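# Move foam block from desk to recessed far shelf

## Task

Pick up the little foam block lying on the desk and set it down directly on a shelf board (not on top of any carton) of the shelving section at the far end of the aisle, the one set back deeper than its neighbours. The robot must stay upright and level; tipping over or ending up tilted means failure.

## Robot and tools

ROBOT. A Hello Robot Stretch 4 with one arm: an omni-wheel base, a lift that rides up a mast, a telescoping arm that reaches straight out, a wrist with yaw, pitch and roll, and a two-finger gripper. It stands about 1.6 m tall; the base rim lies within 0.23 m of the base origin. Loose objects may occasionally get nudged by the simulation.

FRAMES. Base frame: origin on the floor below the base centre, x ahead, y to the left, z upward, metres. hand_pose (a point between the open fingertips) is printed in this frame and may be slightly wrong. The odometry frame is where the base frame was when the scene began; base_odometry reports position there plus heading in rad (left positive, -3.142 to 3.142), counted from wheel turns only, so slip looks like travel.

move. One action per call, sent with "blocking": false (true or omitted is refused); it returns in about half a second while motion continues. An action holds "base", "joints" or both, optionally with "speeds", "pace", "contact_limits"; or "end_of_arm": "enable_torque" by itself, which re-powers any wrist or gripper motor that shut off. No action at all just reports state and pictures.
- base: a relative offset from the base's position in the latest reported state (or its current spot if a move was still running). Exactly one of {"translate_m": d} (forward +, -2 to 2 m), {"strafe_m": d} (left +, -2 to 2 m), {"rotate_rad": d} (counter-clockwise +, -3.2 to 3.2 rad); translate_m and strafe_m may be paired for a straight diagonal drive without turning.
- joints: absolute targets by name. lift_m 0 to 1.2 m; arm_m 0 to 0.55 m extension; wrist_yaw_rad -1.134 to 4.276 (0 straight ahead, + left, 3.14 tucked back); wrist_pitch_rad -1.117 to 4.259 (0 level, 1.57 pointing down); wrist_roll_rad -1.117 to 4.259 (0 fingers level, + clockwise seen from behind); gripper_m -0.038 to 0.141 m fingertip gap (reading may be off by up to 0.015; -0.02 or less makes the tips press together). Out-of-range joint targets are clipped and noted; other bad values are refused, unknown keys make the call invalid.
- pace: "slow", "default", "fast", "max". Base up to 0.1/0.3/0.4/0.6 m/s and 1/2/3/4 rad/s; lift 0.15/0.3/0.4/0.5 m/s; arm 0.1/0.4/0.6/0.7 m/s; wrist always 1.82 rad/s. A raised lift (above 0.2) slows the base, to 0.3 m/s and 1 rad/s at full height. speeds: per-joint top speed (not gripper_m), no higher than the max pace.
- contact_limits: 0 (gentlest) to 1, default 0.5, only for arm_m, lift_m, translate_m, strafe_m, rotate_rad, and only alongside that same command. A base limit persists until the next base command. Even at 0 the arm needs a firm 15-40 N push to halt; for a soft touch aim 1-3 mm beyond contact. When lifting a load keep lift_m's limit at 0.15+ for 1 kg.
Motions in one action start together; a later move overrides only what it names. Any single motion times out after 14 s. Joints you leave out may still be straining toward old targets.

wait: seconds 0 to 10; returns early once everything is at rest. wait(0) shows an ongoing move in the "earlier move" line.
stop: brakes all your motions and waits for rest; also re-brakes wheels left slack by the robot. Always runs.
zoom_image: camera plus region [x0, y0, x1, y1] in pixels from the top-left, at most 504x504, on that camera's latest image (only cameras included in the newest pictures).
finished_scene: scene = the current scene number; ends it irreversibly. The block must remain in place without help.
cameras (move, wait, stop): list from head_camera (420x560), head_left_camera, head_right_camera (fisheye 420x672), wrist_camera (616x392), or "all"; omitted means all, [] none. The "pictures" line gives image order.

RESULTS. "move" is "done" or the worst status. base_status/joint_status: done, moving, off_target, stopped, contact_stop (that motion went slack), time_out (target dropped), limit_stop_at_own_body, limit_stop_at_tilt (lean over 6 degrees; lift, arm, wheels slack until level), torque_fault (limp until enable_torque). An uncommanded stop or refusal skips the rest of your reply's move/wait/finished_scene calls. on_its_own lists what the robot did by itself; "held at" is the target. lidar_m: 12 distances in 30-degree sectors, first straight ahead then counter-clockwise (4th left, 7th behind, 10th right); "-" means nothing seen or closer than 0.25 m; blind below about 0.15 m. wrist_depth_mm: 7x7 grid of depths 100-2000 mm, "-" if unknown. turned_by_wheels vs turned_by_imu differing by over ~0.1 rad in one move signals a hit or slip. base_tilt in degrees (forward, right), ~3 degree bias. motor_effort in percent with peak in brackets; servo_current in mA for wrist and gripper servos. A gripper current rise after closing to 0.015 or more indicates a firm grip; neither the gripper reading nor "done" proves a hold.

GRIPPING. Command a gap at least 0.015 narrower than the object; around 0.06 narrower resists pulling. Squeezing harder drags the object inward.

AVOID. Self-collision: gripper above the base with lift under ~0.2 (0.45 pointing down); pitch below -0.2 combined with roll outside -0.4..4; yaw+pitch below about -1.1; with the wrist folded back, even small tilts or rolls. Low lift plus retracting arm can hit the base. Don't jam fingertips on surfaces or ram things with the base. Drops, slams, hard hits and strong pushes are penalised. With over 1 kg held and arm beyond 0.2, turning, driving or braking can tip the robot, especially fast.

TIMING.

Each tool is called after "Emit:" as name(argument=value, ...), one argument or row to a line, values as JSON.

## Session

Emit:
move(
)

Scene clock: 0.00 s.
base_odometry: x=+0.000 y=+0.000 heading=+0.000
turned_by_wheels: +0.000
turned_by_imu: +0.000
base_tilt: forward=+0.3 right=+1.3
lidar_m: 2.07 2.07 2.46 1.38 1.39 1.68 2.12 2.13 1.58 1.40 1.41 2.39
base_status: not commanded
joint_positions: lift_m=+0.246 arm_m=+0.002 wrist_yaw_rad=+3.068 wrist_pitch_rad=+0.002 wrist_roll_rad=+0.000 gripper_m=+0.056
joint_status: not commanded
measured_speeds: all 0
motor_effort: lift_m=+20 arm_m=-4 wheel_0=+0 wheel_1=-1 wheel_2=+0
servo_current: wrist_yaw_rad=39 wrist_pitch_rad=46 wrist_roll_rad=26 gripper_m=39
hand_pose: x=-0.1080 y=+0.1084 z=+0.4236 quat_wxyz=(+0.037, -0.001, +0.000, +0.999) (m; base frame)
wrist_depth_mm: 135 139 - - - - - / 114 139 - - - - - / 117 140 - - - - - / 136 178 - - - - - / 1983 - - - - - - / 1430 1464 197 1255 1397 1537 1397 / 1025 878 1078 152 1042 1025 1098
pictures: head_camera, head_left_camera, head_right_camera, wrist_camera
camera_calibration:
wrist_camera: T_world_to_cam=[[0.121229, 0.991669, 0.0435412, -0.135586], [0.027947, 0.0404375, -0.998791, 0.474708], [-0.992231, 0.122299, -0.022812, 0.118862], [0, 0, 0, 1]] pos_world=[0.121109, 0.100724, 0.482749]

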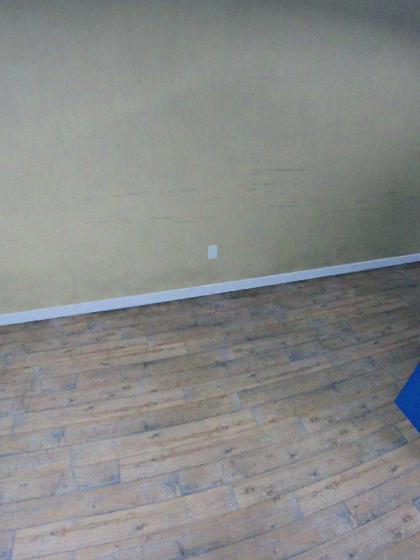

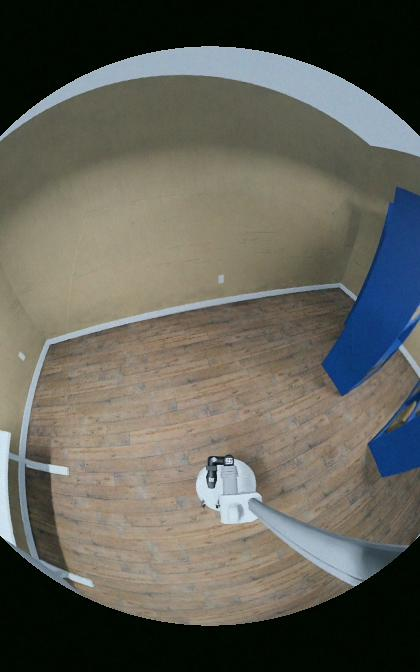

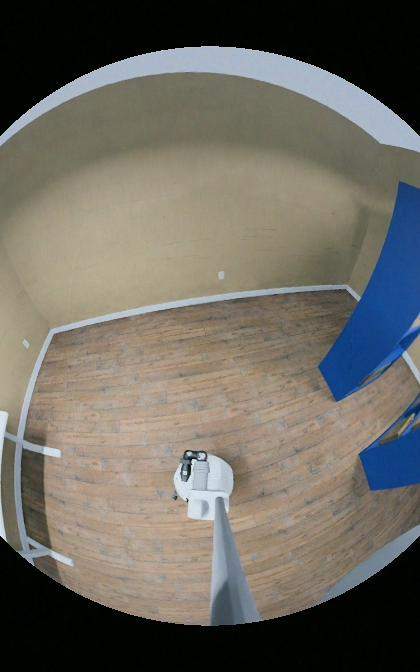

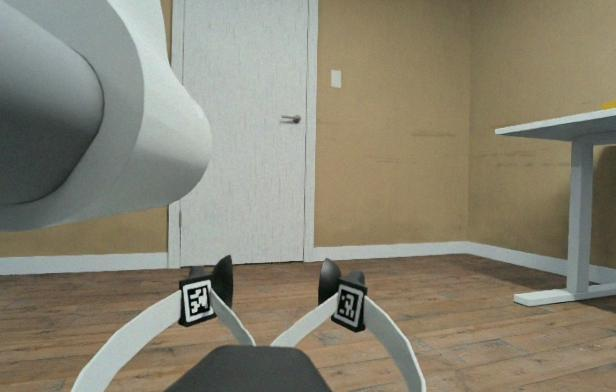

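Emit:
move(
  base={"rotate_rad": 1.79},
  joints={"lift_m": 0.95, "wrist_yaw_rad": 0, "wrist_pitch_rad": 0.5, "gripper_m": 0.13},
  pace="fast",
  blocking=false,
  cameras=[],
)

Emit:
wait(
  seconds=2.6,
  cameras=["head_camera", "head_right_camera", "wrist_camera"],
)

Scene clock: 7.83 s.
move: moving
base_odometry: x=+0.000 y=+0.000 heading=+0.391
turned_by_wheels: +0.391
turned_by_imu: +0.384
base_tilt: forward=+0.4 right=+1.5
lidar_m: 2.08 2.25 1.40 1.37 1.55 2.15 2.12 2.36 1.42 1.41 1.51 2.11
base_status: rotate_rad moving
joint_positions: lift_m=+0.311 arm_m=+0.002 wrist_yaw_rad=+2.412 wrist_pitch_rad=+0.496 wrist_roll_rad=+0.000 gripper_m=+0.076
joint_status: lift_m moving; wrist_yaw_rad moving; wrist_pitch_rad moving; gripper_m moving
measured_speeds: translate_m=-0.001 strafe_m=-0.001 rotate_rad=+1.486 lift_m=+0.248 arm_m=+0.000 wrist_yaw_rad=-1.812 wrist_pitch_rad=+0.244 wrist_roll_rad=+0.000
motor_effort: lift_m=+27(28) arm_m=-4(4) wheel_0=-8(9) wheel_1=-6(8) wheel_2=-10(10)
servo_current: wrist_yaw_rad=65(124) wrist_pitch_rad=46(91) wrist_roll_rad=26(33) gripper_m=72(91)
hand_pose: x=+0.0424 y=+0.2343 z=+0.3520 quat_wxyz=(+0.346, -0.229, +0.088, +0.906) (m; base frame)
wrist_depth_mm: - - - - - - - / 1808 - - - - - - / 1366 1397 1430 1464 1499 1499 1576 / 1008 1008 1042 1042 1060 1078 1098 / 788 788 809 820 820 831 842 / 647 654 199 676 197 683 691 / 327 303 574 - 554 597 597
pictures: none
No camera images: "cameras" was empty.

Scene clock: 10.17 s.
earlier move: done
base_odometry: x=+0.000 y=+0.000 heading=+1.790
turned_by_wheels: +1.398
turned_by_imu: +1.381
base_tilt: forward=+0.2 right=+1.4
lidar_m: 1.37 1.42 2.22 2.11 2.21 1.47 1.40 1.41 2.19 2.05 2.13 2.28
base_status: done
joint_positions: lift_m=+0.950 arm_m=+0.002 wrist_yaw_rad=+0.004 wrist_pitch_rad=+0.500 wrist_roll_rad=+0.000 gripper_m=+0.130
joint_status: all done
measured_speeds: all 0
motor_effort: lift_m=+24(28) arm_m=-4(4) wheel_0=-2(10) wheel_1=+0(9) wheel_2=-1(11)
servo_current: wrist_yaw_rad=39(130) wrist_pitch_rad=52(91) wrist_roll_rad=26(33) gripper_m=46(111)
hand_pose: x=+0.4266 y=-0.0865 z=+0.9897 quat_wxyz=(+0.969, +0.000, +0.247, +0.002) (m; base frame)
wrist_depth_mm: - - - - - - - / - - - - - - - / - - - - - - - / - - - - - - - / 1808 1808 1863 1921 1863 1921 1983 / 1499 205 1430 1537 202 1537 1618 / 1255 1255 1308 - 1336 1308 1366
wait: 2.33 of 2.6 s (the move ended)
pictures: head_camera, head_right_camera, wrist_camera
camera_calibration:
wrist_camera: T_world_to_cam=[[-0.0178277, -0.99797, 0.0611406, -0.161997], [-0.498634, -0.0441288, -0.865688, 1.11868], [0.866629, -0.0459201, -0.496835, 0.347684], [0, 0, 0, 1]] pos_world=[0.253611, -0.0963362, 1.15108]

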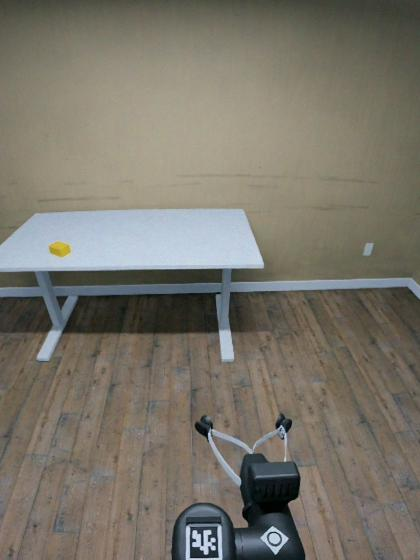

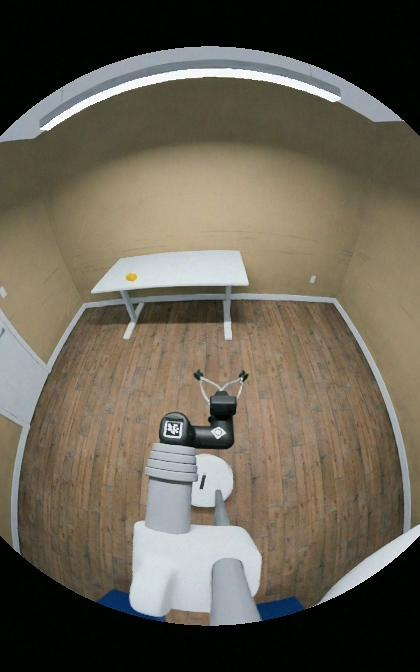

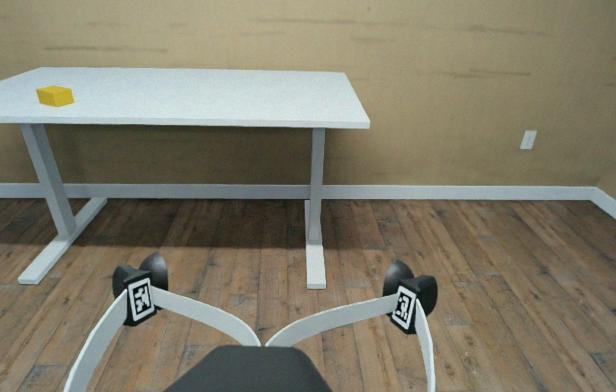

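Emit:
move(
  base={"translate_m": 0.62, "strafe_m": 0.77},
  joints={"arm_m": 0.15, "lift_m": 0.93},
  pace="fast",
  blocking=false,
  cameras=[],
)

Emit:
wait(
  seconds=4,
  cameras=["head_camera", "wrist_camera"],
)

Scene clock: 18.83 s.
move: moving
base_odometry: x=-0.037 y=+0.018 heading=+1.790
turned_by_wheels: +0.000
turned_by_imu: -0.001
base_tilt: forward=+0.2 right=+1.5
lidar_m: 1.35 1.41 2.20 2.07 2.17 1.48 1.44 1.45 2.23 2.09 2.17 2.27
base_status: translate_m moving; strafe_m moving
joint_positions: lift_m=+0.930 arm_m=+0.081 wrist_yaw_rad=+0.003 wrist_pitch_rad=+0.500 wrist_roll_rad=+0.000 gripper_m=+0.130
joint_status: lift_m moving; arm_m moving
measured_speeds: translate_m=+0.098 strafe_m=+0.123 rotate_rad=-0.003 lift_m=+0.000 arm_m=+0.293 wrist_yaw_rad=+0.000 wrist_pitch_rad=+0.000 wrist_roll_rad=+0.000
motor_effort: lift_m=+15(20) arm_m=+6(9) wheel_0=-7(7) wheel_1=+9(11) wheel_2=-6(9)
servo_current: wrist_yaw_rad=39(46) wrist_pitch_rad=52(52) wrist_roll_rad=33(33) gripper_m=52(52)
hand_pose: x=+0.5048 y=-0.0866 z=+0.9703 quat_wxyz=(+0.969, +0.000, +0.247, +0.002) (m; base frame)
wrist_depth_mm: - - - - - - - / - - - - - - - / - - - - - - - / - - - - - - - / 1756 1808 1756 1863 1863 1921 1921 / 1397 205 1397 1499 216 1576 1576 / 1229 1229 1336 - 1308 1308 1336
pictures: none
No camera images: "cameras" was empty.

Scene clock: 22.43 s.
earlier move: done
base_odometry: x=-0.886 y=+0.438 heading=+1.790
turned_by_wheels: +0.000
turned_by_imu: +0.002
base_tilt: forward=+0.3 right=+1.3
lidar_m: 0.75 0.77 1.48 1.34 1.42 1.91 2.03 2.27 2.91 2.81 1.13 0.80
base_status: done
joint_positions: lift_m=+0.930 arm_m=+0.150 wrist_yaw_rad=+0.003 wrist_pitch_rad=+0.500 wrist_roll_rad=+0.000 gripper_m=+0.130
joint_status: all done
measured_speeds: all 0
motor_effort: lift_m=+15(20) arm_m=+6(9) wheel_0=-1(8) wheel_1=-2(11) wheel_2=+0(9)
servo_current: wrist_yaw_rad=33(46) wrist_pitch_rad=39(52) wrist_roll_rad=26(39) gripper_m=39(59)
hand_pose: x=+0.5741 y=-0.0866 z=+0.9703 quat_wxyz=(+0.969, +0.000, +0.247, +0.002) (m; base frame)
wrist_depth_mm: - - - - - - - / - - - - - - - / - - - - - - - / - - 585 - - - - / - - - - - - - / 1464 195 177 1464 202 - - / 1229 1229 1182 - 1336 1308 1255
wait: 3.60 of 4 s (the move ended)
pictures: head_camera, wrist_camera
camera_calibration:
wrist_camera: T_world_to_cam=[[-0.0181788, -0.997965, 0.0611189, -0.158022], [-0.498763, -0.0439285, -0.865624, 1.17547], [0.866548, -0.0462199, -0.49695, 0.210488], [0, 0, 0, 1]] pos_world=[0.401011, -0.0963355, 1.13178]

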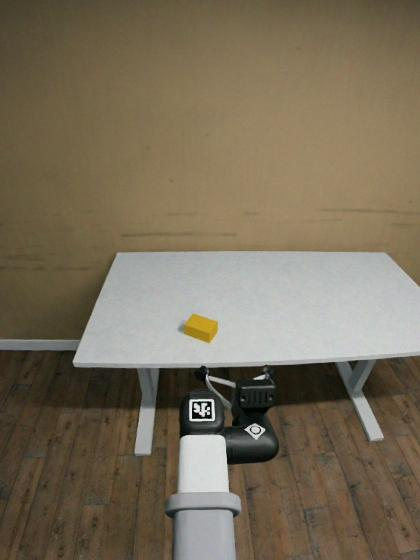

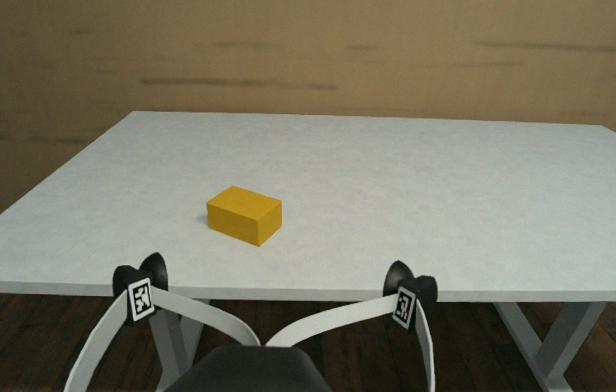

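Emit:
move(
  base={"translate_m": 0.08, "strafe_m": 0.222},
  joints={"arm_m": 0.35, "lift_m": 0.82, "wrist_yaw_rad": -0.49},
  blocking=false,
  cameras=[],
)

Emit:
wait(
  seconds=2.5,
  cameras=["head_camera", "wrist_camera"],
)

Scene clock: 41.00 s.
move: moving
base_odometry: x=-0.919 y=+0.442 heading=+1.789
turned_by_wheels: -0.001
turned_by_imu: -0.001
base_tilt: forward=+0.4 right=+1.4
lidar_m: 0.74 0.78 1.43 1.29 1.38 1.92 2.03 2.27 2.99 2.84 1.10 0.77
base_status: translate_m moving; strafe_m moving
joint_positions: lift_m=+0.891 arm_m=+0.202 wrist_yaw_rad=-0.468 wrist_pitch_rad=+0.500 wrist_roll_rad=+0.000 gripper_m=+0.130
joint_status: lift_m moving; arm_m moving; wrist_yaw_rad moving
measured_speeds: translate_m=+0.043 strafe_m=+0.118 rotate_rad=-0.007 lift_m=-0.149 arm_m=+0.198 wrist_yaw_rad=-0.566 wrist_pitch_rad=+0.000 wrist_roll_rad=+0.000
motor_effort: lift_m=+12(15) arm_m=+4(9) wheel_0=-9(9) wheel_1=+8(11) wheel_2=-6(6)
servo_current: wrist_yaw_rad=39(104) wrist_pitch_rad=26(52) wrist_roll_rad=33(33) gripper_m=46(52)
hand_pose: x=+0.5594 y=-0.1923 z=+0.9312 quat_wxyz=(+0.942, +0.057, +0.241, -0.225) (m; base frame)
wrist_depth_mm: - - - - - - - / - - - - - - - / - - - - - - - / 484 - - - - - - / 477 473 - 1661 1756 1808 1863 / - 191 1366 1499 202 1499 1499 / 1205 1182 1281 - 1281 1229 1308
pictures: none
No camera images: "cameras" was empty.

Scene clock: 42.70 s.
earlier move: done
base_odometry: x=-1.120 y=+0.468 heading=+1.789
turned_by_wheels: +0.000
turned_by_imu: +0.001
base_tilt: forward=+0.3 right=+1.4
lidar_m: 0.66 0.71 1.21 1.13 1.20 1.61 2.13 2.14 3.19 3.01 0.96 0.68
base_status: done
joint_positions: lift_m=+0.820 arm_m=+0.350 wrist_yaw_rad=-0.487 wrist_pitch_rad=+0.500 wrist_roll_rad=+0.000 gripper_m=+0.130
joint_status: all done
measured_speeds: all 0
motor_effort: lift_m=+14(15) arm_m=+6(9) wheel_0=-2(9) wheel_1=+1(11) wheel_2=+0(6)
servo_current: wrist_yaw_rad=33(104) wrist_pitch_rad=39(52) wrist_roll_rad=33(33) gripper_m=52(52)
hand_pose: x=+0.7035 y=-0.1956 z=+0.8604 quat_wxyz=(+0.940, +0.060, +0.240, -0.233) (m; base frame)
wrist_depth_mm: - - - - - - - / - - - - - - - / - - - - - - - / - - 375 - - - - / - - 342 345 - - - / - 188 171 - 195 - 1397 / - - - - 1160 1160 1229
wait: 1.70 of 2.5 s (the move ended)
pictures: head_camera, wrist_camera
camera_calibration:
wrist_camera: T_world_to_cam=[[-0.485461, -0.872119, 0.0611247, 0.0955604], [-0.460801, 0.195833, -0.865628, 1.16025], [0.74296, -0.448395, -0.496943, 0.046838], [0, 0, 0, 1]] pos_world=[0.546234, -0.122872, 1.02178]

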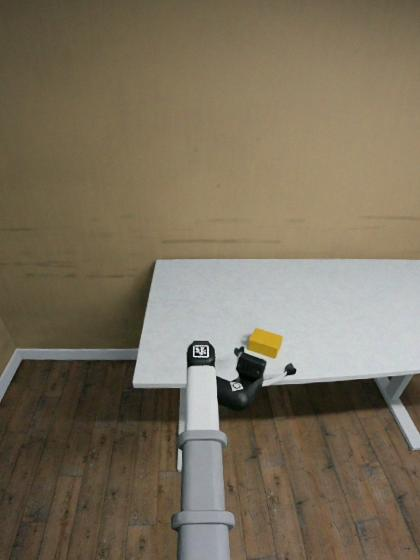

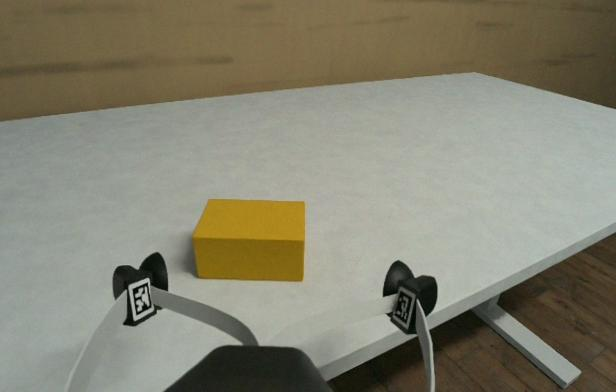

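Emit:
move(
  base={"translate_m": 0.012, "strafe_m": 0.024},
  joints={"lift_m": 0.774, "gripper_m": 0.138},
  blocking=false,
  cameras=[],
)

Emit:
wait(
  seconds=1.5,
  cameras=["wrist_camera"],
)

Scene clock: 55.50 s.
move: moving
base_odometry: x=-1.144 y=+0.474 heading=+1.789
turned_by_wheels: +0.000
turned_by_imu: -0.001
base_tilt: forward=+0.4 right=+1.3
lidar_m: 0.68 1.49 1.20 1.09 1.17 1.62 2.14 2.20 3.22 3.04 0.96 0.71
base_status: translate_m moving; strafe_m moving
joint_positions: lift_m=+0.785 arm_m=+0.350 wrist_yaw_rad=-0.487 wrist_pitch_rad=+0.500 wrist_roll_rad=+0.000 gripper_m=+0.138
joint_status: lift_m moving; gripper_m moving
measured_speeds: translate_m=+0.017 strafe_m=+0.032 rotate_rad=+0.001 lift_m=-0.086 arm_m=+0.000 wrist_yaw_rad=+0.000 wrist_pitch_rad=+0.000 wrist_roll_rad=+0.000
motor_effort: lift_m=+14(16) arm_m=+6(7) wheel_0=-4(7) wheel_1=+2(8) wheel_2=-4(5)
servo_current: wrist_yaw_rad=46(46) wrist_pitch_rad=46(52) wrist_roll_rad=26(33) gripper_m=52(65)
hand_pose: x=+0.7035 y=-0.1956 z=+0.8255 quat_wxyz=(+0.940, +0.060, +0.240, -0.233) (m; base frame)
wrist_depth_mm: - - - - - - - / - - - - - - - / - - - - - - - / - - 336 338 - - - / - - 336 336 - - 1576 / - 186 171 - 198 1336 1336 / - - - - 1138 1138 1118
pictures: none
No camera images: "cameras" was empty.

Scene clock: 56.07 s.
earlier move: done
base_odometry: x=-1.146 y=+0.475 heading=+1.789
turned_by_wheels: +0.000
turned_by_imu: +0.000
base_tilt: forward=+0.3 right=+1.4
lidar_m: 0.66 1.49 1.21 1.10 1.16 1.62 2.13 2.19 3.20 3.05 0.97 0.73
base_status: done
joint_positions: lift_m=+0.774 arm_m=+0.350 wrist_yaw_rad=-0.487 wrist_pitch_rad=+0.500 wrist_roll_rad=+0.000 gripper_m=+0.138
joint_status: all done
measured_speeds: all 0
motor_effort: lift_m=+14(16) arm_m=+7(7) wheel_0=-1(7) wheel_1=+0(8) wheel_2=+0(5)
servo_current: wrist_yaw_rad=26(46) wrist_pitch_rad=52(52) wrist_roll_rad=26(33) gripper_m=52(65)
hand_pose: x=+0.7035 y=-0.1956 z=+0.8144 quat_wxyz=(+0.940, +0.060, +0.240, -0.233) (m; base frame)
wrist_depth_mm: - - - - - - - / - - - - - - - / - - - - - - - / - - 324 322 - - - / - - - 336 - - 1537 / - 187 172 - 196 1281 1336 / - - - - 1098 1118 1138
wait: 0.57 of 1.5 s (the move ended)
pictures: wrist_camera
camera_calibration:
wrist_camera: T_world_to_cam=[[-0.485461, -0.872119, 0.0611247, 0.0983721], [-0.460801, 0.195833, -0.865628, 1.12043], [0.74296, -0.448395, -0.496943, 0.0239786], [0, 0, 0, 1]] pos_world=[0.546234, -0.122872, 0.975775]

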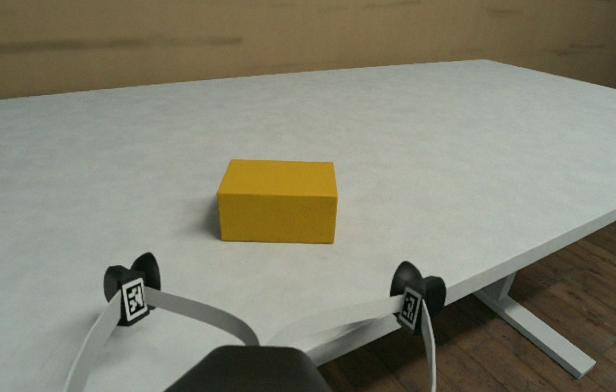

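Emit:
move(
  base={"translate_m": 0.104, "strafe_m": -0.054},
  blocking=false,
  cameras=[],
)

Emit:
wait(
  seconds=2,
  cameras=["wrist_camera"],
)

Scene clock: 68.47 s.
move: moving
base_odometry: x=-1.137 y=+0.510 heading=+1.790
turned_by_wheels: +0.000
turned_by_imu: -0.001
base_tilt: forward=+0.3 right=+1.5
lidar_m: 0.64 0.65 1.22 1.12 1.16 1.65 2.17 2.21 3.21 3.04 0.93 0.70
base_status: translate_m moving; strafe_m moving
joint_positions: lift_m=+0.774 arm_m=+0.350 wrist_yaw_rad=-0.487 wrist_pitch_rad=+0.500 wrist_roll_rad=+0.000 gripper_m=+0.138
joint_status: not commanded
measured_speeds: translate_m=+0.123 strafe_m=-0.065 rotate_rad=-0.001 lift_m=+0.000 arm_m=+0.000 wrist_yaw_rad=+0.000 wrist_pitch_rad=+0.000 wrist_roll_rad=+0.000
motor_effort: lift_m=+14(14) arm_m=+6(7) wheel_0=+9(9) wheel_1=+3(5) wheel_2=-9(9)
servo_current: wrist_yaw_rad=39(52) wrist_pitch_rad=46(59) wrist_roll_rad=33(33) gripper_m=39(46)
hand_pose: x=+0.7035 y=-0.1956 z=+0.8144 quat_wxyz=(+0.940, +0.060, +0.240, -0.233) (m; base frame)
wrist_depth_mm: - - - - - - - / - - - - - - - / - - - - - - - / - - 291 309 - - - / - - 296 303 - - - / - 186 172 - 195 - 1336 / - - - - 1042 1118 1160
pictures: none
No camera images: "cameras" was empty.

Scene clock: 69.53 s.
earlier move: done
base_odometry: x=-1.116 y=+0.588 heading=+1.790
turned_by_wheels: +0.000
turned_by_imu: -0.001
base_tilt: forward=+0.3 right=+1.4
lidar_m: 0.55 0.58 1.27 1.16 1.22 1.67 2.24 2.29 3.16 3.00 0.79 0.58
base_status: done
joint_positions: lift_m=+0.774 arm_m=+0.350 wrist_yaw_rad=-0.487 wrist_pitch_rad=+0.500 wrist_roll_rad=+0.000 gripper_m=+0.138
joint_status: not commanded
measured_speeds: all 0
motor_effort: lift_m=+14(14) arm_m=+6(7) wheel_0=+1(10) wheel_1=+1(5) wheel_2=+0(10)
servo_current: wrist_yaw_rad=33(52) wrist_pitch_rad=46(59) wrist_roll_rad=33(39) gripper_m=52(52)
hand_pose: x=+0.7035 y=-0.1956 z=+0.8144 quat_wxyz=(+0.940, +0.060, +0.240, -0.233) (m; base frame)
wrist_depth_mm: - - - - - - - / - - - - - - - / - - - - - - - / - - - - - - - / - - 242 243 - - - / - 186 213 213 195 - - / - - - 135 - - -
wait: 1.07 of 2 s (the move ended)
pictures: wrist_camera
camera_calibration:
wrist_camera: T_world_to_cam=[[-0.485548, -0.87207, 0.0611266, 0.0984242], [-0.460764, 0.195867, -0.86564, 1.12042], [0.742926, -0.448475, -0.496921, 0.0239664], [0, 0, 0, 1]] pos_world=[0.546234, -0.122872, 0.975775]

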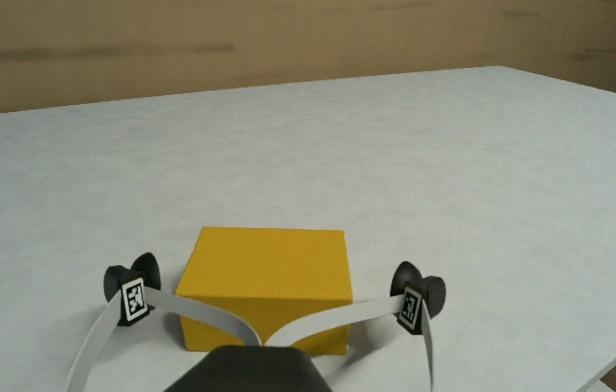

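Emit:
move(
  joints={"gripper_m": 0.042},
  blocking=false,
  cameras=[],
)

Emit:
wait(
  seconds=2.5,
  cameras=["wrist_camera"],
)

Emit:
move(
  joints={"lift_m": 0.9},
  blocking=false,
  cameras=[],
)

Emit:
wait(
  seconds=0.6,
  cameras=["wrist_camera"],
)

Scene clock: 82.23 s.
move: moving
base_odometry: x=-1.116 y=+0.588 heading=+1.790
turned_by_wheels: +0.000
turned_by_imu: -0.001
base_tilt: forward=+0.3 right=+1.4
lidar_m: 0.57 0.59 1.26 1.16 1.24 1.70 2.22 2.27 3.17 2.99 0.79 0.59
base_status: not commanded
joint_positions: lift_m=+0.774 arm_m=+0.350 wrist_yaw_rad=-0.487 wrist_pitch_rad=+0.500 wrist_roll_rad=+0.000 gripper_m=+0.125
joint_status: gripper_m moving
measured_speeds: all 0
motor_effort: lift_m=+14(15) arm_m=+6(6) wheel_0=+1(1) wheel_1=+1(2) wheel_2=+0(0)
servo_current: wrist_yaw_rad=39(46) wrist_pitch_rad=26(52) wrist_roll_rad=33(33) gripper_m=72(85)
hand_pose: x=+0.7035 y=-0.1956 z=+0.8144 quat_wxyz=(+0.940, +0.060, +0.240, -0.233) (m; base frame)
wrist_depth_mm: - - - - - - - / - - - - - - - / - - - - - - - / - - - - - - - / - - 242 243 - - - / - 189 209 213 195 - - / - - - 133 - - -
pictures: none
No camera images: "cameras" was empty.

Scene clock: 83.63 s.
earlier move: done
base_odometry: x=-1.116 y=+0.588 heading=+1.790
turned_by_wheels: +0.000
turned_by_imu: +0.000
base_tilt: forward=+0.3 right=+1.4
lidar_m: 0.55 0.58 1.28 1.16 1.24 1.70 2.24 2.29 3.17 3.00 0.81 0.57
base_status: not commanded
joint_positions: lift_m=+0.774 arm_m=+0.350 wrist_yaw_rad=-0.487 wrist_pitch_rad=+0.500 wrist_roll_rad=+0.000 gripper_m=+0.043
joint_status: all done
measured_speeds: all 0
motor_effort: lift_m=+14(15) arm_m=+6(7) wheel_0=+1(1) wheel_1=+1(2) wheel_2=+0(0)
servo_current: wrist_yaw_rad=33(46) wrist_pitch_rad=39(52) wrist_roll_rad=33(33) gripper_m=124(267)
hand_pose: x=+0.7035 y=-0.1956 z=+0.8144 quat_wxyz=(+0.940, +0.060, +0.240, -0.233) (m; base frame)
wrist_depth_mm: - - - - - - - / - - - - - - - / - - - - - - - / - - - - - - - / - - 220 223 - - - / - 173 197 199 183 - - / - - - 207 - - -
wait: 1.40 of 2.5 s (the move ended)
pictures: wrist_camera
camera_calibration:
wrist_camera: T_world_to_cam=[[-0.485548, -0.87207, 0.0611266, 0.0984242], [-0.460764, 0.195867, -0.86564, 1.12042], [0.742926, -0.448475, -0.496921, 0.0239664], [0, 0, 0, 1]] pos_world=[0.546234, -0.122872, 0.975775]

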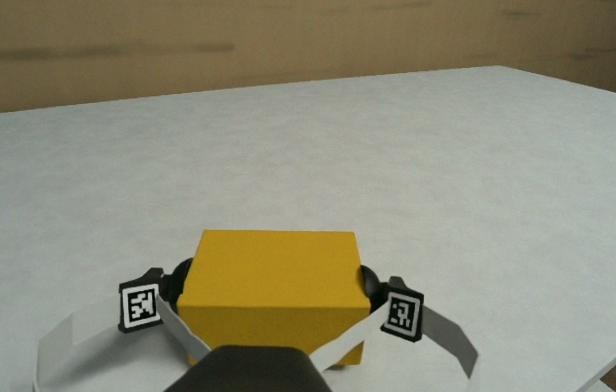

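Scene clock: 84.13 s.
move: moving
base_odometry: x=-1.116 y=+0.588 heading=+1.790
turned_by_wheels: +0.000
turned_by_imu: +0.000
base_tilt: forward=+0.4 right=+1.3
lidar_m: 0.56 0.55 1.25 1.15 1.22 1.67 2.22 2.31 3.17 3.00 0.81 0.58
base_status: not commanded
joint_positions: lift_m=+0.813 arm_m=+0.350 wrist_yaw_rad=-0.487 wrist_pitch_rad=+0.500 wrist_roll_rad=+0.000 gripper_m=+0.043
joint_status: lift_m moving
measured_speeds: translate_m=+0.000 strafe_m=+0.000 rotate_rad=+0.000 lift_m=+0.149 arm_m=+0.000 wrist_yaw_rad=+0.000 wrist_pitch_rad=+0.000 wrist_roll_rad=+0.000
motor_effort: lift_m=+26(26) arm_m=+6(6) wheel_0=+1(1) wheel_1=+1(2) wheel_2=+0(0)
servo_current: wrist_yaw_rad=46(46) wrist_pitch_rad=46(52) wrist_roll_rad=33(33) gripper_m=124(137)
hand_pose: x=+0.7035 y=-0.1956 z=+0.8528 quat_wxyz=(+0.940, +0.060, +0.240, -0.233) (m; base frame)
wrist_depth_mm: - - - - - - - / - - - - - - - / - - - - - - - / - - - - - - - / - - 221 224 - - - / - 173 196 199 183 - - / - - - 207 - - -
pictures: none
No camera images: "cameras" was empty.

Scene clock: 84.73 s.
earlier move: moving
base_odometry: x=-1.116 y=+0.588 heading=+1.790
turned_by_wheels: +0.000
turned_by_imu: +0.000
base_tilt: forward=+0.3 right=+1.4
lidar_m: 0.55 0.59 1.27 1.16 1.22 1.69 2.22 2.29 3.15 3.00 0.84 0.58
base_status: not commanded
joint_positions: lift_m=+0.894 arm_m=+0.350 wrist_yaw_rad=-0.487 wrist_pitch_rad=+0.500 wrist_roll_rad=+0.000 gripper_m=+0.043
joint_status: lift_m moving
measured_speeds: translate_m=+0.000 strafe_m=+0.000 rotate_rad=+0.000 lift_m=+0.060 arm_m=+0.000 wrist_yaw_rad=+0.000 wrist_pitch_rad=+0.000 wrist_roll_rad=+0.000
motor_effort: lift_m=+23(26) arm_m=+6(6) wheel_0=+1(1) wheel_1=+1(2) wheel_2=+0(0)
servo_current: wrist_yaw_rad=39(46) wrist_pitch_rad=46(52) wrist_roll_rad=33(33) gripper_m=124(137)
hand_pose: x=+0.7035 y=-0.1956 z=+0.9345 quat_wxyz=(+0.940, +0.060, +0.240, -0.233) (m; base frame)
wrist_depth_mm: - - - - - - - / - - - - - - - / - - - - - - - / - - - - - - - / - - 221 223 - - - / - 173 197 198 183 - - / - - - 207 - - -
wait: 0.60 s; no rest
pictures: wrist_camera
camera_calibration:
wrist_camera: T_world_to_cam=[[-0.485461, -0.872119, 0.0611247, 0.091031], [-0.460801, 0.195833, -0.865628, 1.22439], [0.74296, -0.448395, -0.496943, 0.0836614], [0, 0, 0, 1]] pos_world=[0.546234, -0.122872, 1.09588]

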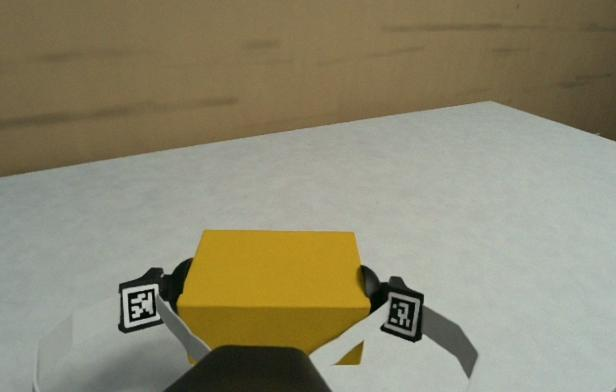

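Emit:
move(
  base={"translate_m": -1.496, "strafe_m": -0.896},
  joints={"arm_m": 0.0, "lift_m": 0.92, "wrist_yaw_rad": 2.6},
  pace="fast",
  blocking=false,
  cameras=[],
)

Emit:
wait(
  seconds=7,
  cameras=[],
)

Emit:
move(
  base={"rotate_rad": -3.04},
  pace="fast",
  blocking=false,
  cameras=[],
)

Emit:
wait(
  seconds=4,
  cameras=["head_camera", "head_left_camera", "head_right_camera"],
)

Scene clock: 106.93 s.
earlier move: done
move: moving
base_odometry: x=-1.083 y=+0.553 heading=+1.790
turned_by_wheels: +0.000
turned_by_imu: +0.000
base_tilt: forward=+0.5 right=+1.4
lidar_m: 0.58 0.65 1.31 1.17 1.25 1.71 2.18 2.26 3.12 2.97 0.87 0.62
base_status: translate_m moving; strafe_m moving
joint_positions: lift_m=+0.920 arm_m=+0.272 wrist_yaw_rad=+0.166 wrist_pitch_rad=+0.500 wrist_roll_rad=+0.000 gripper_m=+0.043
joint_status: lift_m moving; arm_m moving; wrist_yaw_rad moving
joint sent to its limit — arm_m, lower limit.
measured_speeds: translate_m=-0.156 strafe_m=-0.094 rotate_rad=+0.001 lift_m=+0.000 arm_m=-0.298 wrist_yaw_rad=+1.809 wrist_pitch_rad=+0.000 wrist_roll_rad=+0.000
motor_effort: lift_m=+21(27) arm_m=-9(10) wheel_0=+5(5) wheel_1=-9(11) wheel_2=+11(11)
servo_current: wrist_yaw_rad=85(117) wrist_pitch_rad=39(52) wrist_roll_rad=33(33) gripper_m=130(130)
hand_pose: x=+0.7066 y=-0.0443 z=+0.9596 quat_wxyz=(+0.966, -0.021, +0.247, +0.080) (m; base frame)
wrist_depth_mm: - - - - - - - / - - - - - - - / - - - - - - - / - - - - - - - / - - 220 223 - - - / - 173 197 198 183 - - / - - - 206 - - -
pictures: none
No camera images: "cameras" was empty.

Scene clock: 112.23 s.
earlier move: done
base_odometry: x=+0.084 y=-0.678 heading=+1.790
turned_by_wheels: +0.000
turned_by_imu: -0.004
base_tilt: forward=+0.4 right=+1.4
lidar_m: 2.04 2.14 2.13 2.03 2.11 0.72 0.90 0.79 0.97 2.15 2.24 2.98
base_status: done
joint_positions: lift_m=+0.920 arm_m=+0.002 wrist_yaw_rad=+2.597 wrist_pitch_rad=+0.500 wrist_roll_rad=+0.000 gripper_m=+0.043
joint_status: all done
joint sent to its limit — arm_m, lower limit.
measured_speeds: all 0
motor_effort: lift_m=+23(27) arm_m=-6(10) wheel_0=+4(5) wheel_1=+3(12) wheel_2=-2(11)
servo_current: wrist_yaw_rad=33(117) wrist_pitch_rad=46(59) wrist_roll_rad=33(39) gripper_m=124(137)
hand_pose: x=+0.0022 y=+0.2059 z=+0.9596 quat_wxyz=(+0.261, -0.238, +0.067, +0.933) (m; base frame)
wrist_depth_mm: - - - - - - - / - 1308 - - - - - / - 1366 - - - - - / - - - - - - - / 1756 1708 220 230 1863 1863 1808 / 1464 175 197 198 183 1576 1537 / 1229 1255 206 207 1255 1229 1336
wait: 5.30 of 7 s (the move ended)
pictures: none
No camera images: "cameras" was empty.

Scene clock: 112.73 s.
move: moving
base_odometry: x=+0.084 y=-0.678 heading=+1.549
turned_by_wheels: -0.241
turned_by_imu: -0.237
base_tilt: forward=+0.2 right=+1.4
lidar_m: 2.05 2.06 2.40 2.07 2.06 0.84 0.77 0.77 0.81 2.16 2.17 2.50
base_status: rotate_rad moving
joint_positions: lift_m=+0.920 arm_m=+0.002 wrist_yaw_rad=+2.597 wrist_pitch_rad=+0.500 wrist_roll_rad=+0.000 gripper_m=+0.043
joint_status: not commanded
measured_speeds: translate_m=-0.002 strafe_m=-0.001 rotate_rad=-0.914 lift_m=+0.000 arm_m=+0.000 wrist_yaw_rad=+0.000 wrist_pitch_rad=+0.000 wrist_roll_rad=+0.000
motor_effort: lift_m=+23(23) arm_m=-6(6) wheel_0=+6(7) wheel_1=+7(8) wheel_2=+6(8)
servo_current: wrist_yaw_rad=46(46) wrist_pitch_rad=39(46) wrist_roll_rad=26(33) gripper_m=130(130)
hand_pose: x=+0.0022 y=+0.2059 z=+0.9596 quat_wxyz=(+0.261, -0.238, +0.067, +0.933) (m; base frame)
wrist_depth_mm: - - - - - - - / 1098 - - - - - - / 1160 - - - - - - / 1618 - - - - - - / 1708 - 220 234 1808 1863 1808 / 1430 174 197 199 183 1537 1537 / 1205 1205 206 206 1281 1255 1366
pictures: none
No camera images: "cameras" was empty.

Scene clock: 115.17 s.
earlier move: done
base_odometry: x=+0.084 y=-0.678 heading=-1.250
turned_by_wheels: -2.799
turned_by_imu: -2.764
base_tilt: forward=+0.4 right=+1.5
lidar_m: 1.10 0.79 2.16 2.17 2.36 2.11 2.12 2.22 2.08 2.03 0.93 0.76
base_status: done
joint_positions: lift_m=+0.920 arm_m=+0.002 wrist_yaw_rad=+2.597 wrist_pitch_rad=+0.500 wrist_roll_rad=+0.000 gripper_m=+0.043
joint_status: not commanded
measured_speeds: all 0
motor_effort: lift_m=+23(24) arm_m=-6(6) wheel_0=+3(8) wheel_1=+1(10) wheel_2=+2(9)
servo_current: wrist_yaw_rad=39(52) wrist_pitch_rad=33(59) wrist_roll_rad=26(39) gripper_m=124(130)
hand_pose: x=+0.0022 y=+0.2059 z=+0.9596 quat_wxyz=(+0.261, -0.238, +0.067, +0.933) (m; base frame)
wrist_depth_mm: - - - - - - - / - - - - - - - / - - - - - - - / - - - - - - - / 1808 1808 229 233 1863 1863 1863 / 1430 175 196 199 183 1576 1537 / 1229 1255 206 207 1281 1255 1336
wait: 2.43 of 4 s (the move ended)
pictures: head_camera, head_left_camera, head_right_camera

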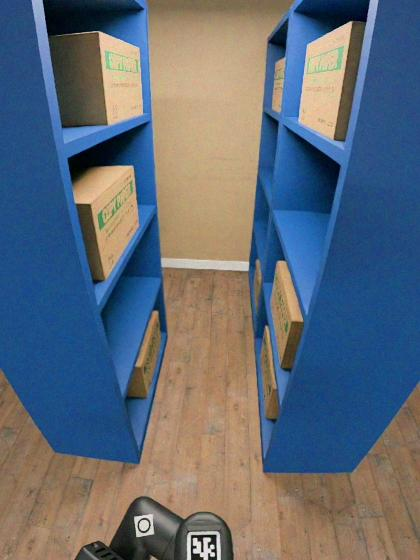

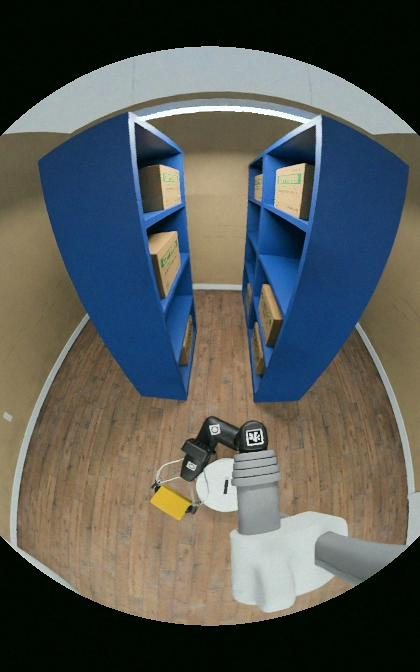

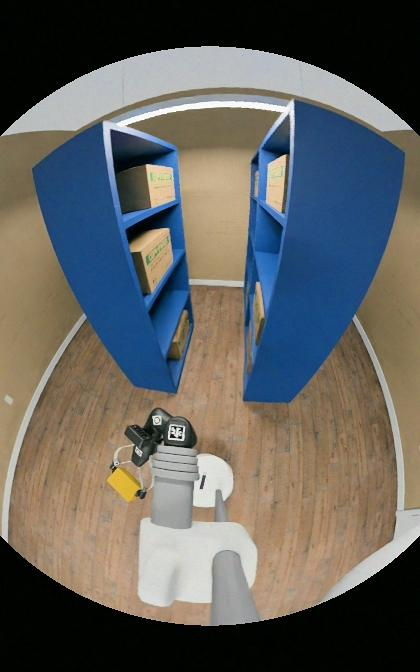

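Emit:
move(
  base={"rotate_rad": -0.06},
  joints={"wrist_yaw_rad": 2.75},
  blocking=false,
  cameras=[],
)

Emit:
wait(
  seconds=0.7,
  cameras=[],
)

Emit:
move(
  base={"translate_m": 0.55, "strafe_m": 0.03},
  blocking=false,
  contact_limits={"translate_m": 0.2},
  cameras=[],
)

Emit:
wait(
  seconds=3,
  cameras=["head_camera", "head_left_camera", "head_right_camera"],
)

Scene clock: 135.43 s.
move: moving
base_odometry: x=+0.084 y=-0.678 heading=-1.309
turned_by_wheels: -0.060
turned_by_imu: -0.059
base_tilt: forward=+0.3 right=+1.4
lidar_m: 1.05 0.82 1.05 2.17 2.29 3.00 2.43 2.18 2.10 2.02 1.01 0.73
base_status: rotate_rad moving
joint_positions: lift_m=+0.920 arm_m=+0.002 wrist_yaw_rad=+2.746 wrist_pitch_rad=+0.500 wrist_roll_rad=+0.000 gripper_m=+0.043
joint_status: wrist_yaw_rad moving
measured_speeds: all 0
motor_effort: lift_m=+23(23) arm_m=-6(6) wheel_0=+3(5) wheel_1=+1(5) wheel_2=+0(7)
servo_current: wrist_yaw_rad=52(72) wrist_pitch_rad=39(46) wrist_roll_rad=26(33) gripper_m=124(130)
hand_pose: x=-0.0266 y=+0.1781 z=+0.9596 quat_wxyz=(+0.190, -0.243, +0.049, +0.950) (m; base frame)
wrist_depth_mm: - - - - - - - / - - - - - - - / - - - - - - - / - - - - - - - / 1756 1808 229 232 1863 1921 1863 / 1464 174 197 198 183 1576 1537 / 1205 1255 206 207 1281 1255 1336
pictures: none
No camera images: "cameras" was empty.

Scene clock: 135.60 s.
earlier move: done
base_odometry: x=+0.084 y=-0.678 heading=-1.309
turned_by_wheels: +0.000
turned_by_imu: +0.000
base_tilt: forward=+0.3 right=+1.4
lidar_m: 1.05 0.80 1.07 2.17 2.30 2.98 2.43 2.17 2.12 2.02 1.01 0.73
base_status: done
joint_positions: lift_m=+0.920 arm_m=+0.002 wrist_yaw_rad=+2.746 wrist_pitch_rad=+0.500 wrist_roll_rad=+0.000 gripper_m=+0.043
joint_status: all done
measured_speeds: all 0
motor_effort: lift_m=+23(23) arm_m=-6(6) wheel_0=+3(5) wheel_1=+1(5) wheel_2=+1(7)
servo_current: wrist_yaw_rad=33(72) wrist_pitch_rad=39(46) wrist_roll_rad=26(33) gripper_m=124(130)
hand_pose: x=-0.0266 y=+0.1781 z=+0.9596 quat_wxyz=(+0.190, -0.243, +0.049, +0.950) (m; base frame)
wrist_depth_mm: - - - - - - - / - - - - - - - / - - - - - - - / - - - - - - - / 1756 1756 229 233 1863 1863 1863 / 1430 174 197 198 183 1576 1537 / 1205 1255 206 206 1281 1255 1336
wait: 0.17 of 0.7 s (the move ended)
pictures: none
No camera images: "cameras" was empty.

Scene clock: 136.10 s.
move: moving
base_odometry: x=+0.094 y=-0.709 heading=-1.309
turned_by_wheels: +0.000
turned_by_imu: +0.000
base_tilt: forward=+0.4 right=+1.3
lidar_m: 1.04 0.78 1.00 2.15 2.28 3.01 2.46 2.21 2.10 2.03 0.94 0.72
base_status: translate_m moving; strafe_m moving
joint_positions: lift_m=+0.920 arm_m=+0.002 wrist_yaw_rad=+2.747 wrist_pitch_rad=+0.500 wrist_roll_rad=+0.000 gripper_m=+0.043
joint_status: not commanded
measured_speeds: translate_m=+0.125 strafe_m=+0.009 rotate_rad=-0.002 lift_m=+0.000 arm_m=+0.000 wrist_yaw_rad=+0.000 wrist_pitch_rad=+0.000 wrist_roll_rad=+0.000
motor_effort: lift_m=+23(24) arm_m=-6(6) wheel_0=+5(7) wheel_1=+4(6) wheel_2=-10(10)
servo_current: wrist_yaw_rad=26(39) wrist_pitch_rad=33(46) wrist_roll_rad=26(33) gripper_m=137(137)
contact_limits: translate_m 0.2
hand_pose: x=-0.0266 y=+0.1781 z=+0.9596 quat_wxyz=(+0.190, -0.243, +0.049, +0.950) (m; base frame)
wrist_depth_mm: - - - - - - - / - - - - - - - / - - - - - - - / - - - - - - - / 1708 1756 229 233 1863 1863 1863 / 1464 175 196 198 183 1576 1499 / 1229 1229 206 207 1281 1255 1336
pictures: none
No camera images: "cameras" was empty.

Scene clock: 138.93 s.
earlier move: done
base_odometry: x=+0.255 y=-1.201 heading=-1.309
turned_by_wheels: +0.000
turned_by_imu: -0.001
base_tilt: forward=+0.4 right=+1.5
lidar_m: 1.09 0.44 0.33 0.79 2.25 3.14 3.46 2.81 2.16 0.64 0.30 0.38
base_status: done
joint_positions: lift_m=+0.920 arm_m=+0.002 wrist_yaw_rad=+2.747 wrist_pitch_rad=+0.500 wrist_roll_rad=+0.000 gripper_m=+0.043
joint_status: not commanded
measured_speeds: all 0
motor_effort: lift_m=+23(24) arm_m=-6(6) wheel_0=+3(7) wheel_1=+1(8) wheel_2=+0(11)
servo_current: wrist_yaw_rad=26(46) wrist_pitch_rad=52(52) wrist_roll_rad=26(33) gripper_m=137(143)
contact_limits: translate_m 0.2
hand_pose: x=-0.0266 y=+0.1781 z=+0.9596 quat_wxyz=(+0.190, -0.243, +0.049, +0.950) (m; base frame)
wrist_depth_mm: - - - - - - - / - - - - - - - / - - - - - - - / - - - - - - - / 1756 1808 229 233 1808 1863 1863 / 1464 175 197 200 183 1576 1576 / 1205 1229 206 206 1281 1229 1336
wait: 2.83 of 3 s (the move ended)
pictures: head_camera, head_left_camera, head_right_camera

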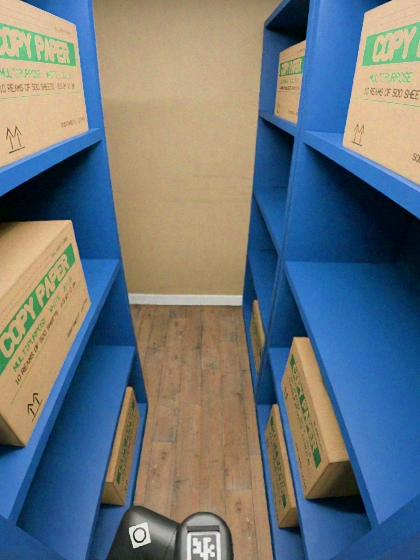

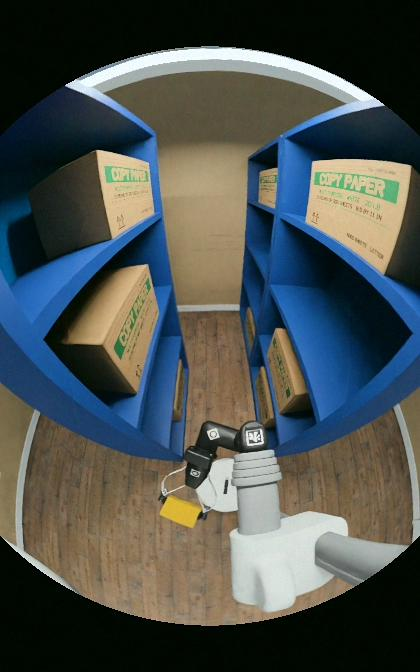

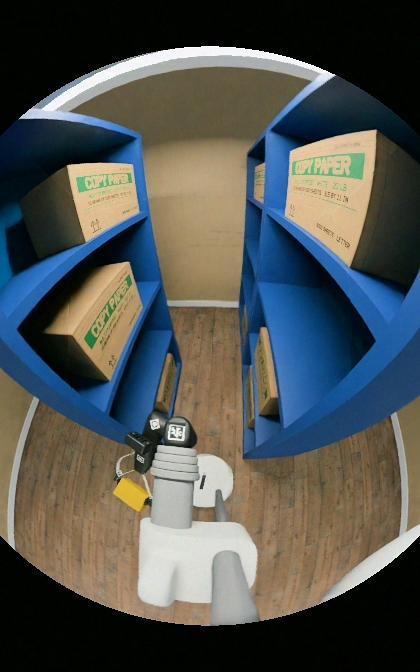

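Emit:
move(
  base={"translate_m": 1.47, "strafe_m": 0.01},
  pace="fast",
  blocking=false,
  contact_limits={"translate_m": 0.2},
  cameras=[],
)

Emit:
wait(
  seconds=6,
  cameras=["head_left_camera"],
)

Scene clock: 149.03 s.
move: moving
base_odometry: x=+0.266 y=-1.241 heading=-1.309
turned_by_wheels: +0.000
turned_by_imu: -0.001
base_tilt: forward=+0.3 right=+1.4
lidar_m: 1.23 0.43 0.33 0.60 2.24 3.15 3.53 2.83 2.11 0.48 0.28 0.40
base_status: translate_m moving; strafe_m moving
joint_positions: lift_m=+0.920 arm_m=+0.002 wrist_yaw_rad=+2.747 wrist_pitch_rad=+0.500 wrist_roll_rad=+0.000 gripper_m=+0.043
joint_status: not commanded
measured_speeds: translate_m=+0.158 strafe_m=-0.001 rotate_rad=+0.001 lift_m=+0.000 arm_m=+0.000 wrist_yaw_rad=+0.000 wrist_pitch_rad=+0.000 wrist_roll_rad=+0.000
motor_effort: lift_m=+23(23) arm_m=-6(6) wheel_0=+6(8) wheel_1=+5(7) wheel_2=-10(10)
servo_current: wrist_yaw_rad=39(46) wrist_pitch_rad=33(52) wrist_roll_rad=26(33) gripper_m=130(130)
contact_limits: translate_m 0.2
hand_pose: x=-0.0267 y=+0.1780 z=+0.9596 quat_wxyz=(+0.190, -0.243, +0.049, +0.950) (m; base frame)
wrist_depth_mm: - - - - - - - / - - - - - - - / - - - - - - - / - - - - - - - / 1708 1808 229 233 1808 1863 1921 / 1464 175 196 199 183 1618 1537 / 1229 1255 206 207 1281 1255 1308
pictures: none
No camera images: "cameras" was empty.

Scene clock: 153.83 s.
earlier move: done
base_odometry: x=+0.645 y=-2.618 heading=-1.309
turned_by_wheels: +0.000
turned_by_imu: -0.002
base_tilt: forward=+0.3 right=+1.4
lidar_m: 0.55 0.59 0.72 0.69 0.47 0.43 1.17 0.42 0.30 0.29 0.30 0.48
base_status: done
joint_positions: lift_m=+0.920 arm_m=+0.002 wrist_yaw_rad=+2.747 wrist_pitch_rad=+0.500 wrist_roll_rad=+0.000 gripper_m=+0.043
joint_status: not commanded
measured_speeds: all 0
motor_effort: lift_m=+23(24) arm_m=-6(6) wheel_0=+1(8) wheel_1=+2(8) wheel_2=+0(11)
servo_current: wrist_yaw_rad=26(52) wrist_pitch_rad=39(52) wrist_roll_rad=26(33) gripper_m=124(137)
contact_limits: translate_m 0.2
hand_pose: x=-0.0267 y=+0.1780 z=+0.9596 quat_wxyz=(+0.190, -0.243, +0.049, +0.950) (m; base frame)
wrist_depth_mm: - - 1255 492 - - - / - - - 512 - - - / - - - - - 715 - / - - - - - - - / 1808 1808 229 224 - - - / 1118 175 197 198 183 759 759 / 1060 1229 206 206 - 148 707
wait: 4.80 of 6 s (the move ended)
pictures: head_left_camera

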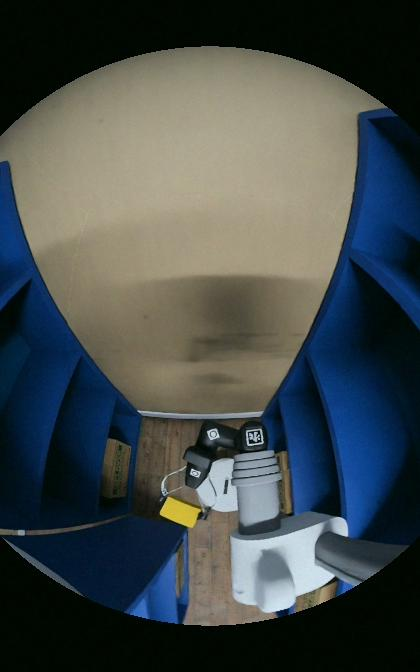

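Emit:
move(
  joints={"wrist_yaw_rad": 1.57},
  blocking=false,
  cameras=[],
)

Emit:
wait(
  seconds=1,
  cameras=[],
)

Emit:
move(
  base={"rotate_rad": 1.57},
  joints={"wrist_yaw_rad": 0.0},
  speeds={"wrist_yaw_rad": 0.8},
  pace="slow",
  blocking=false,
  contact_limits={"rotate_rad": 0.2},
  cameras=[],
)

Emit:
wait(
  seconds=4,
  cameras=["head_camera", "wrist_camera"],
)

Scene clock: 161.83 s.
move: moving
base_odometry: x=+0.645 y=-2.618 heading=-1.309
turned_by_wheels: +0.000
turned_by_imu: -0.001
base_tilt: forward=+0.4 right=+1.4
lidar_m: 0.54 0.58 0.73 0.70 0.48 0.43 1.19 0.40 0.31 0.29 0.33 0.47
base_status: not commanded
joint_positions: lift_m=+0.920 arm_m=+0.002 wrist_yaw_rad=+2.147 wrist_pitch_rad=+0.500 wrist_roll_rad=+0.000 gripper_m=+0.043
joint_status: wrist_yaw_rad moving
measured_speeds: translate_m=+0.000 strafe_m=+0.000 rotate_rad=+0.000 lift_m=+0.000 arm_m=+0.000 wrist_yaw_rad=-1.802 wrist_pitch_rad=+0.000 wrist_roll_rad=+0.000
motor_effort: lift_m=+23(23) arm_m=-6(6) wheel_0=+1(1) wheel_1=+2(2) wheel_2=+0(0)
servo_current: wrist_yaw_rad=117(124) wrist_pitch_rad=39(46) wrist_roll_rad=26(33) gripper_m=143(143)
contact_limits: translate_m 0.2
hand_pose: x=+0.1087 y=+0.2598 z=+0.9596 quat_wxyz=(+0.462, -0.217, +0.118, +0.852) (m; base frame)
wrist_depth_mm: 452 504 - 741 - - - / 488 - - 788 - - - / 500 - - - - - - / - - - - - - - / - - 220 224 - - - / 1336 173 196 198 183 768 768 / 1229 - - 206 904 866 691
pictures: none
No camera images: "cameras" was empty.

Scene clock: 162.63 s.
earlier move: done
base_odometry: x=+0.645 y=-2.618 heading=-1.309
turned_by_wheels: +0.000
turned_by_imu: +0.000
base_tilt: forward=+0.4 right=+1.5
lidar_m: 0.56 0.57 0.74 0.70 0.49 0.43 1.16 0.44 0.31 0.28 0.32 0.44
base_status: not commanded
joint_positions: lift_m=+0.920 arm_m=+0.002 wrist_yaw_rad=+1.574 wrist_pitch_rad=+0.500 wrist_roll_rad=+0.000 gripper_m=+0.043
joint_status: all done
measured_speeds: all 0
motor_effort: lift_m=+24(24) arm_m=-6(6) wheel_0=+1(1) wheel_1=+2(2) wheel_2=+0(0)
servo_current: wrist_yaw_rad=39(124) wrist_pitch_rad=52(52) wrist_roll_rad=26(33) gripper_m=124(143)
contact_limits: translate_m 0.2
hand_pose: x=+0.2601 y=+0.2533 z=+0.9596 quat_wxyz=(+0.684, -0.175, +0.175, +0.686) (m; base frame)
wrist_depth_mm: - - - - - 597 449 / - - - - - 640 449 / - - - - - 691 449 / - - - - - 741 445 / - - 220 224 866 - 442 / - 173 197 199 183 - 439 / - 1060 206 207 1008 - 430
wait: 0.80 of 1 s (the move ended)
pictures: none
No camera images: "cameras" was empty.

Scene clock: 163.13 s.
move: moving
base_odometry: x=+0.645 y=-2.618 heading=-1.179
turned_by_wheels: +0.130
turned_by_imu: +0.128
base_tilt: forward=+0.4 right=+1.4
lidar_m: 0.54 0.63 0.72 0.69 0.43 0.46 0.84 0.39 0.30 0.29 0.34 0.56
base_status: rotate_rad moving
joint_positions: lift_m=+0.920 arm_m=+0.002 wrist_yaw_rad=+1.248 wrist_pitch_rad=+0.500 wrist_roll_rad=+0.000 gripper_m=+0.043
joint_status: wrist_yaw_rad moving
measured_speeds: translate_m=+0.000 strafe_m=+0.001 rotate_rad=+0.493 lift_m=+0.000 arm_m=+0.000 wrist_yaw_rad=-0.800 wrist_pitch_rad=+0.000 wrist_roll_rad=+0.000
motor_effort: lift_m=+23(24) arm_m=-6(6) wheel_0=-5(7) wheel_1=-4(5) wheel_2=-5(6)
servo_current: wrist_yaw_rad=59(111) wrist_pitch_rad=59(59) wrist_roll_rad=26(33) gripper_m=124(137)
contact_limits: rotate_rad 0.2
hand_pose: x=+0.3366 y=+0.2123 z=+0.9596 quat_wxyz=(+0.786, -0.145, +0.201, +0.566) (m; base frame)
wrist_depth_mm: - - - - 640 442 359 / - - - - 676 436 362 / - - - - 732 439 366 / - - - - 788 445 370 / - - 220 224 809 452 375 / 768 173 196 198 183 436 377 / - 960 206 206 - - 397
pictures: none
No camera images: "cameras" was empty.

Scene clock: 165.50 s.
earlier move: done
base_odometry: x=+0.645 y=-2.618 heading=+0.261
turned_by_wheels: +1.440
turned_by_imu: +1.420
base_tilt: forward=+0.3 right=+1.4
lidar_m: 0.70 0.46 0.43 1.18 0.43 0.33 0.31 0.34 0.45 0.54 0.58 0.73
base_status: done
joint_positions: lift_m=+0.920 arm_m=+0.002 wrist_yaw_rad=+0.004 wrist_pitch_rad=+0.500 wrist_roll_rad=+0.000 gripper_m=+0.043
joint_status: all done
measured_speeds: all 0
motor_effort: lift_m=+23(24) arm_m=-6(6) wheel_0=-4(7) wheel_1=-2(6) wheel_2=-3(7)
servo_current: wrist_yaw_rad=39(111) wrist_pitch_rad=33(59) wrist_roll_rad=26(33) gripper_m=124(137)
contact_limits: rotate_rad 0.2
hand_pose: x=+0.4267 y=-0.0865 z=+0.9596 quat_wxyz=(+0.969, +0.000, +0.247, +0.002) (m; base frame)
wrist_depth_mm: 504 - - - - - - / - - - - - - - / 521 - - - - - - / - - - - - - - / - - 220 224 - 960 - / - 173 197 199 183 768 676 / - - 206 207 - - -
wait: 2.37 of 4 s (the move ended)
pictures: head_camera, wrist_camera
camera_calibration:
wrist_camera: T_world_to_cam=[[-0.0178196, -0.99797, 0.0611448, -0.160166], [-0.498752, -0.0441303, -0.86562, 1.09276], [0.866561, -0.0459211, -0.496954, 0.332756], [0, 0, 0, 1]] pos_world=[0.253811, -0.0963362, 1.12108]

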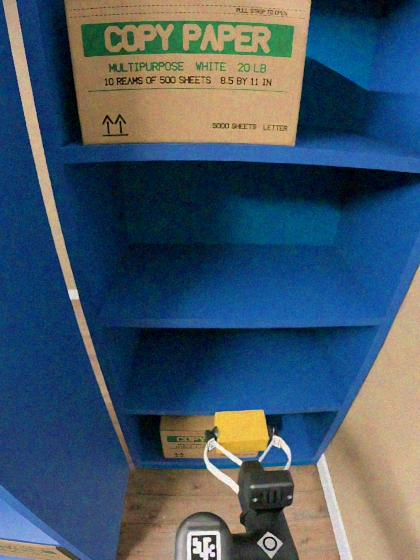

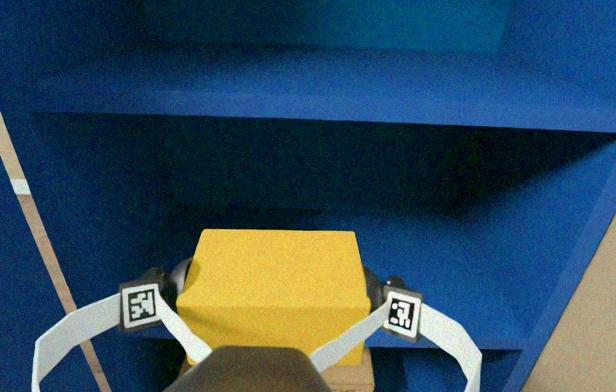

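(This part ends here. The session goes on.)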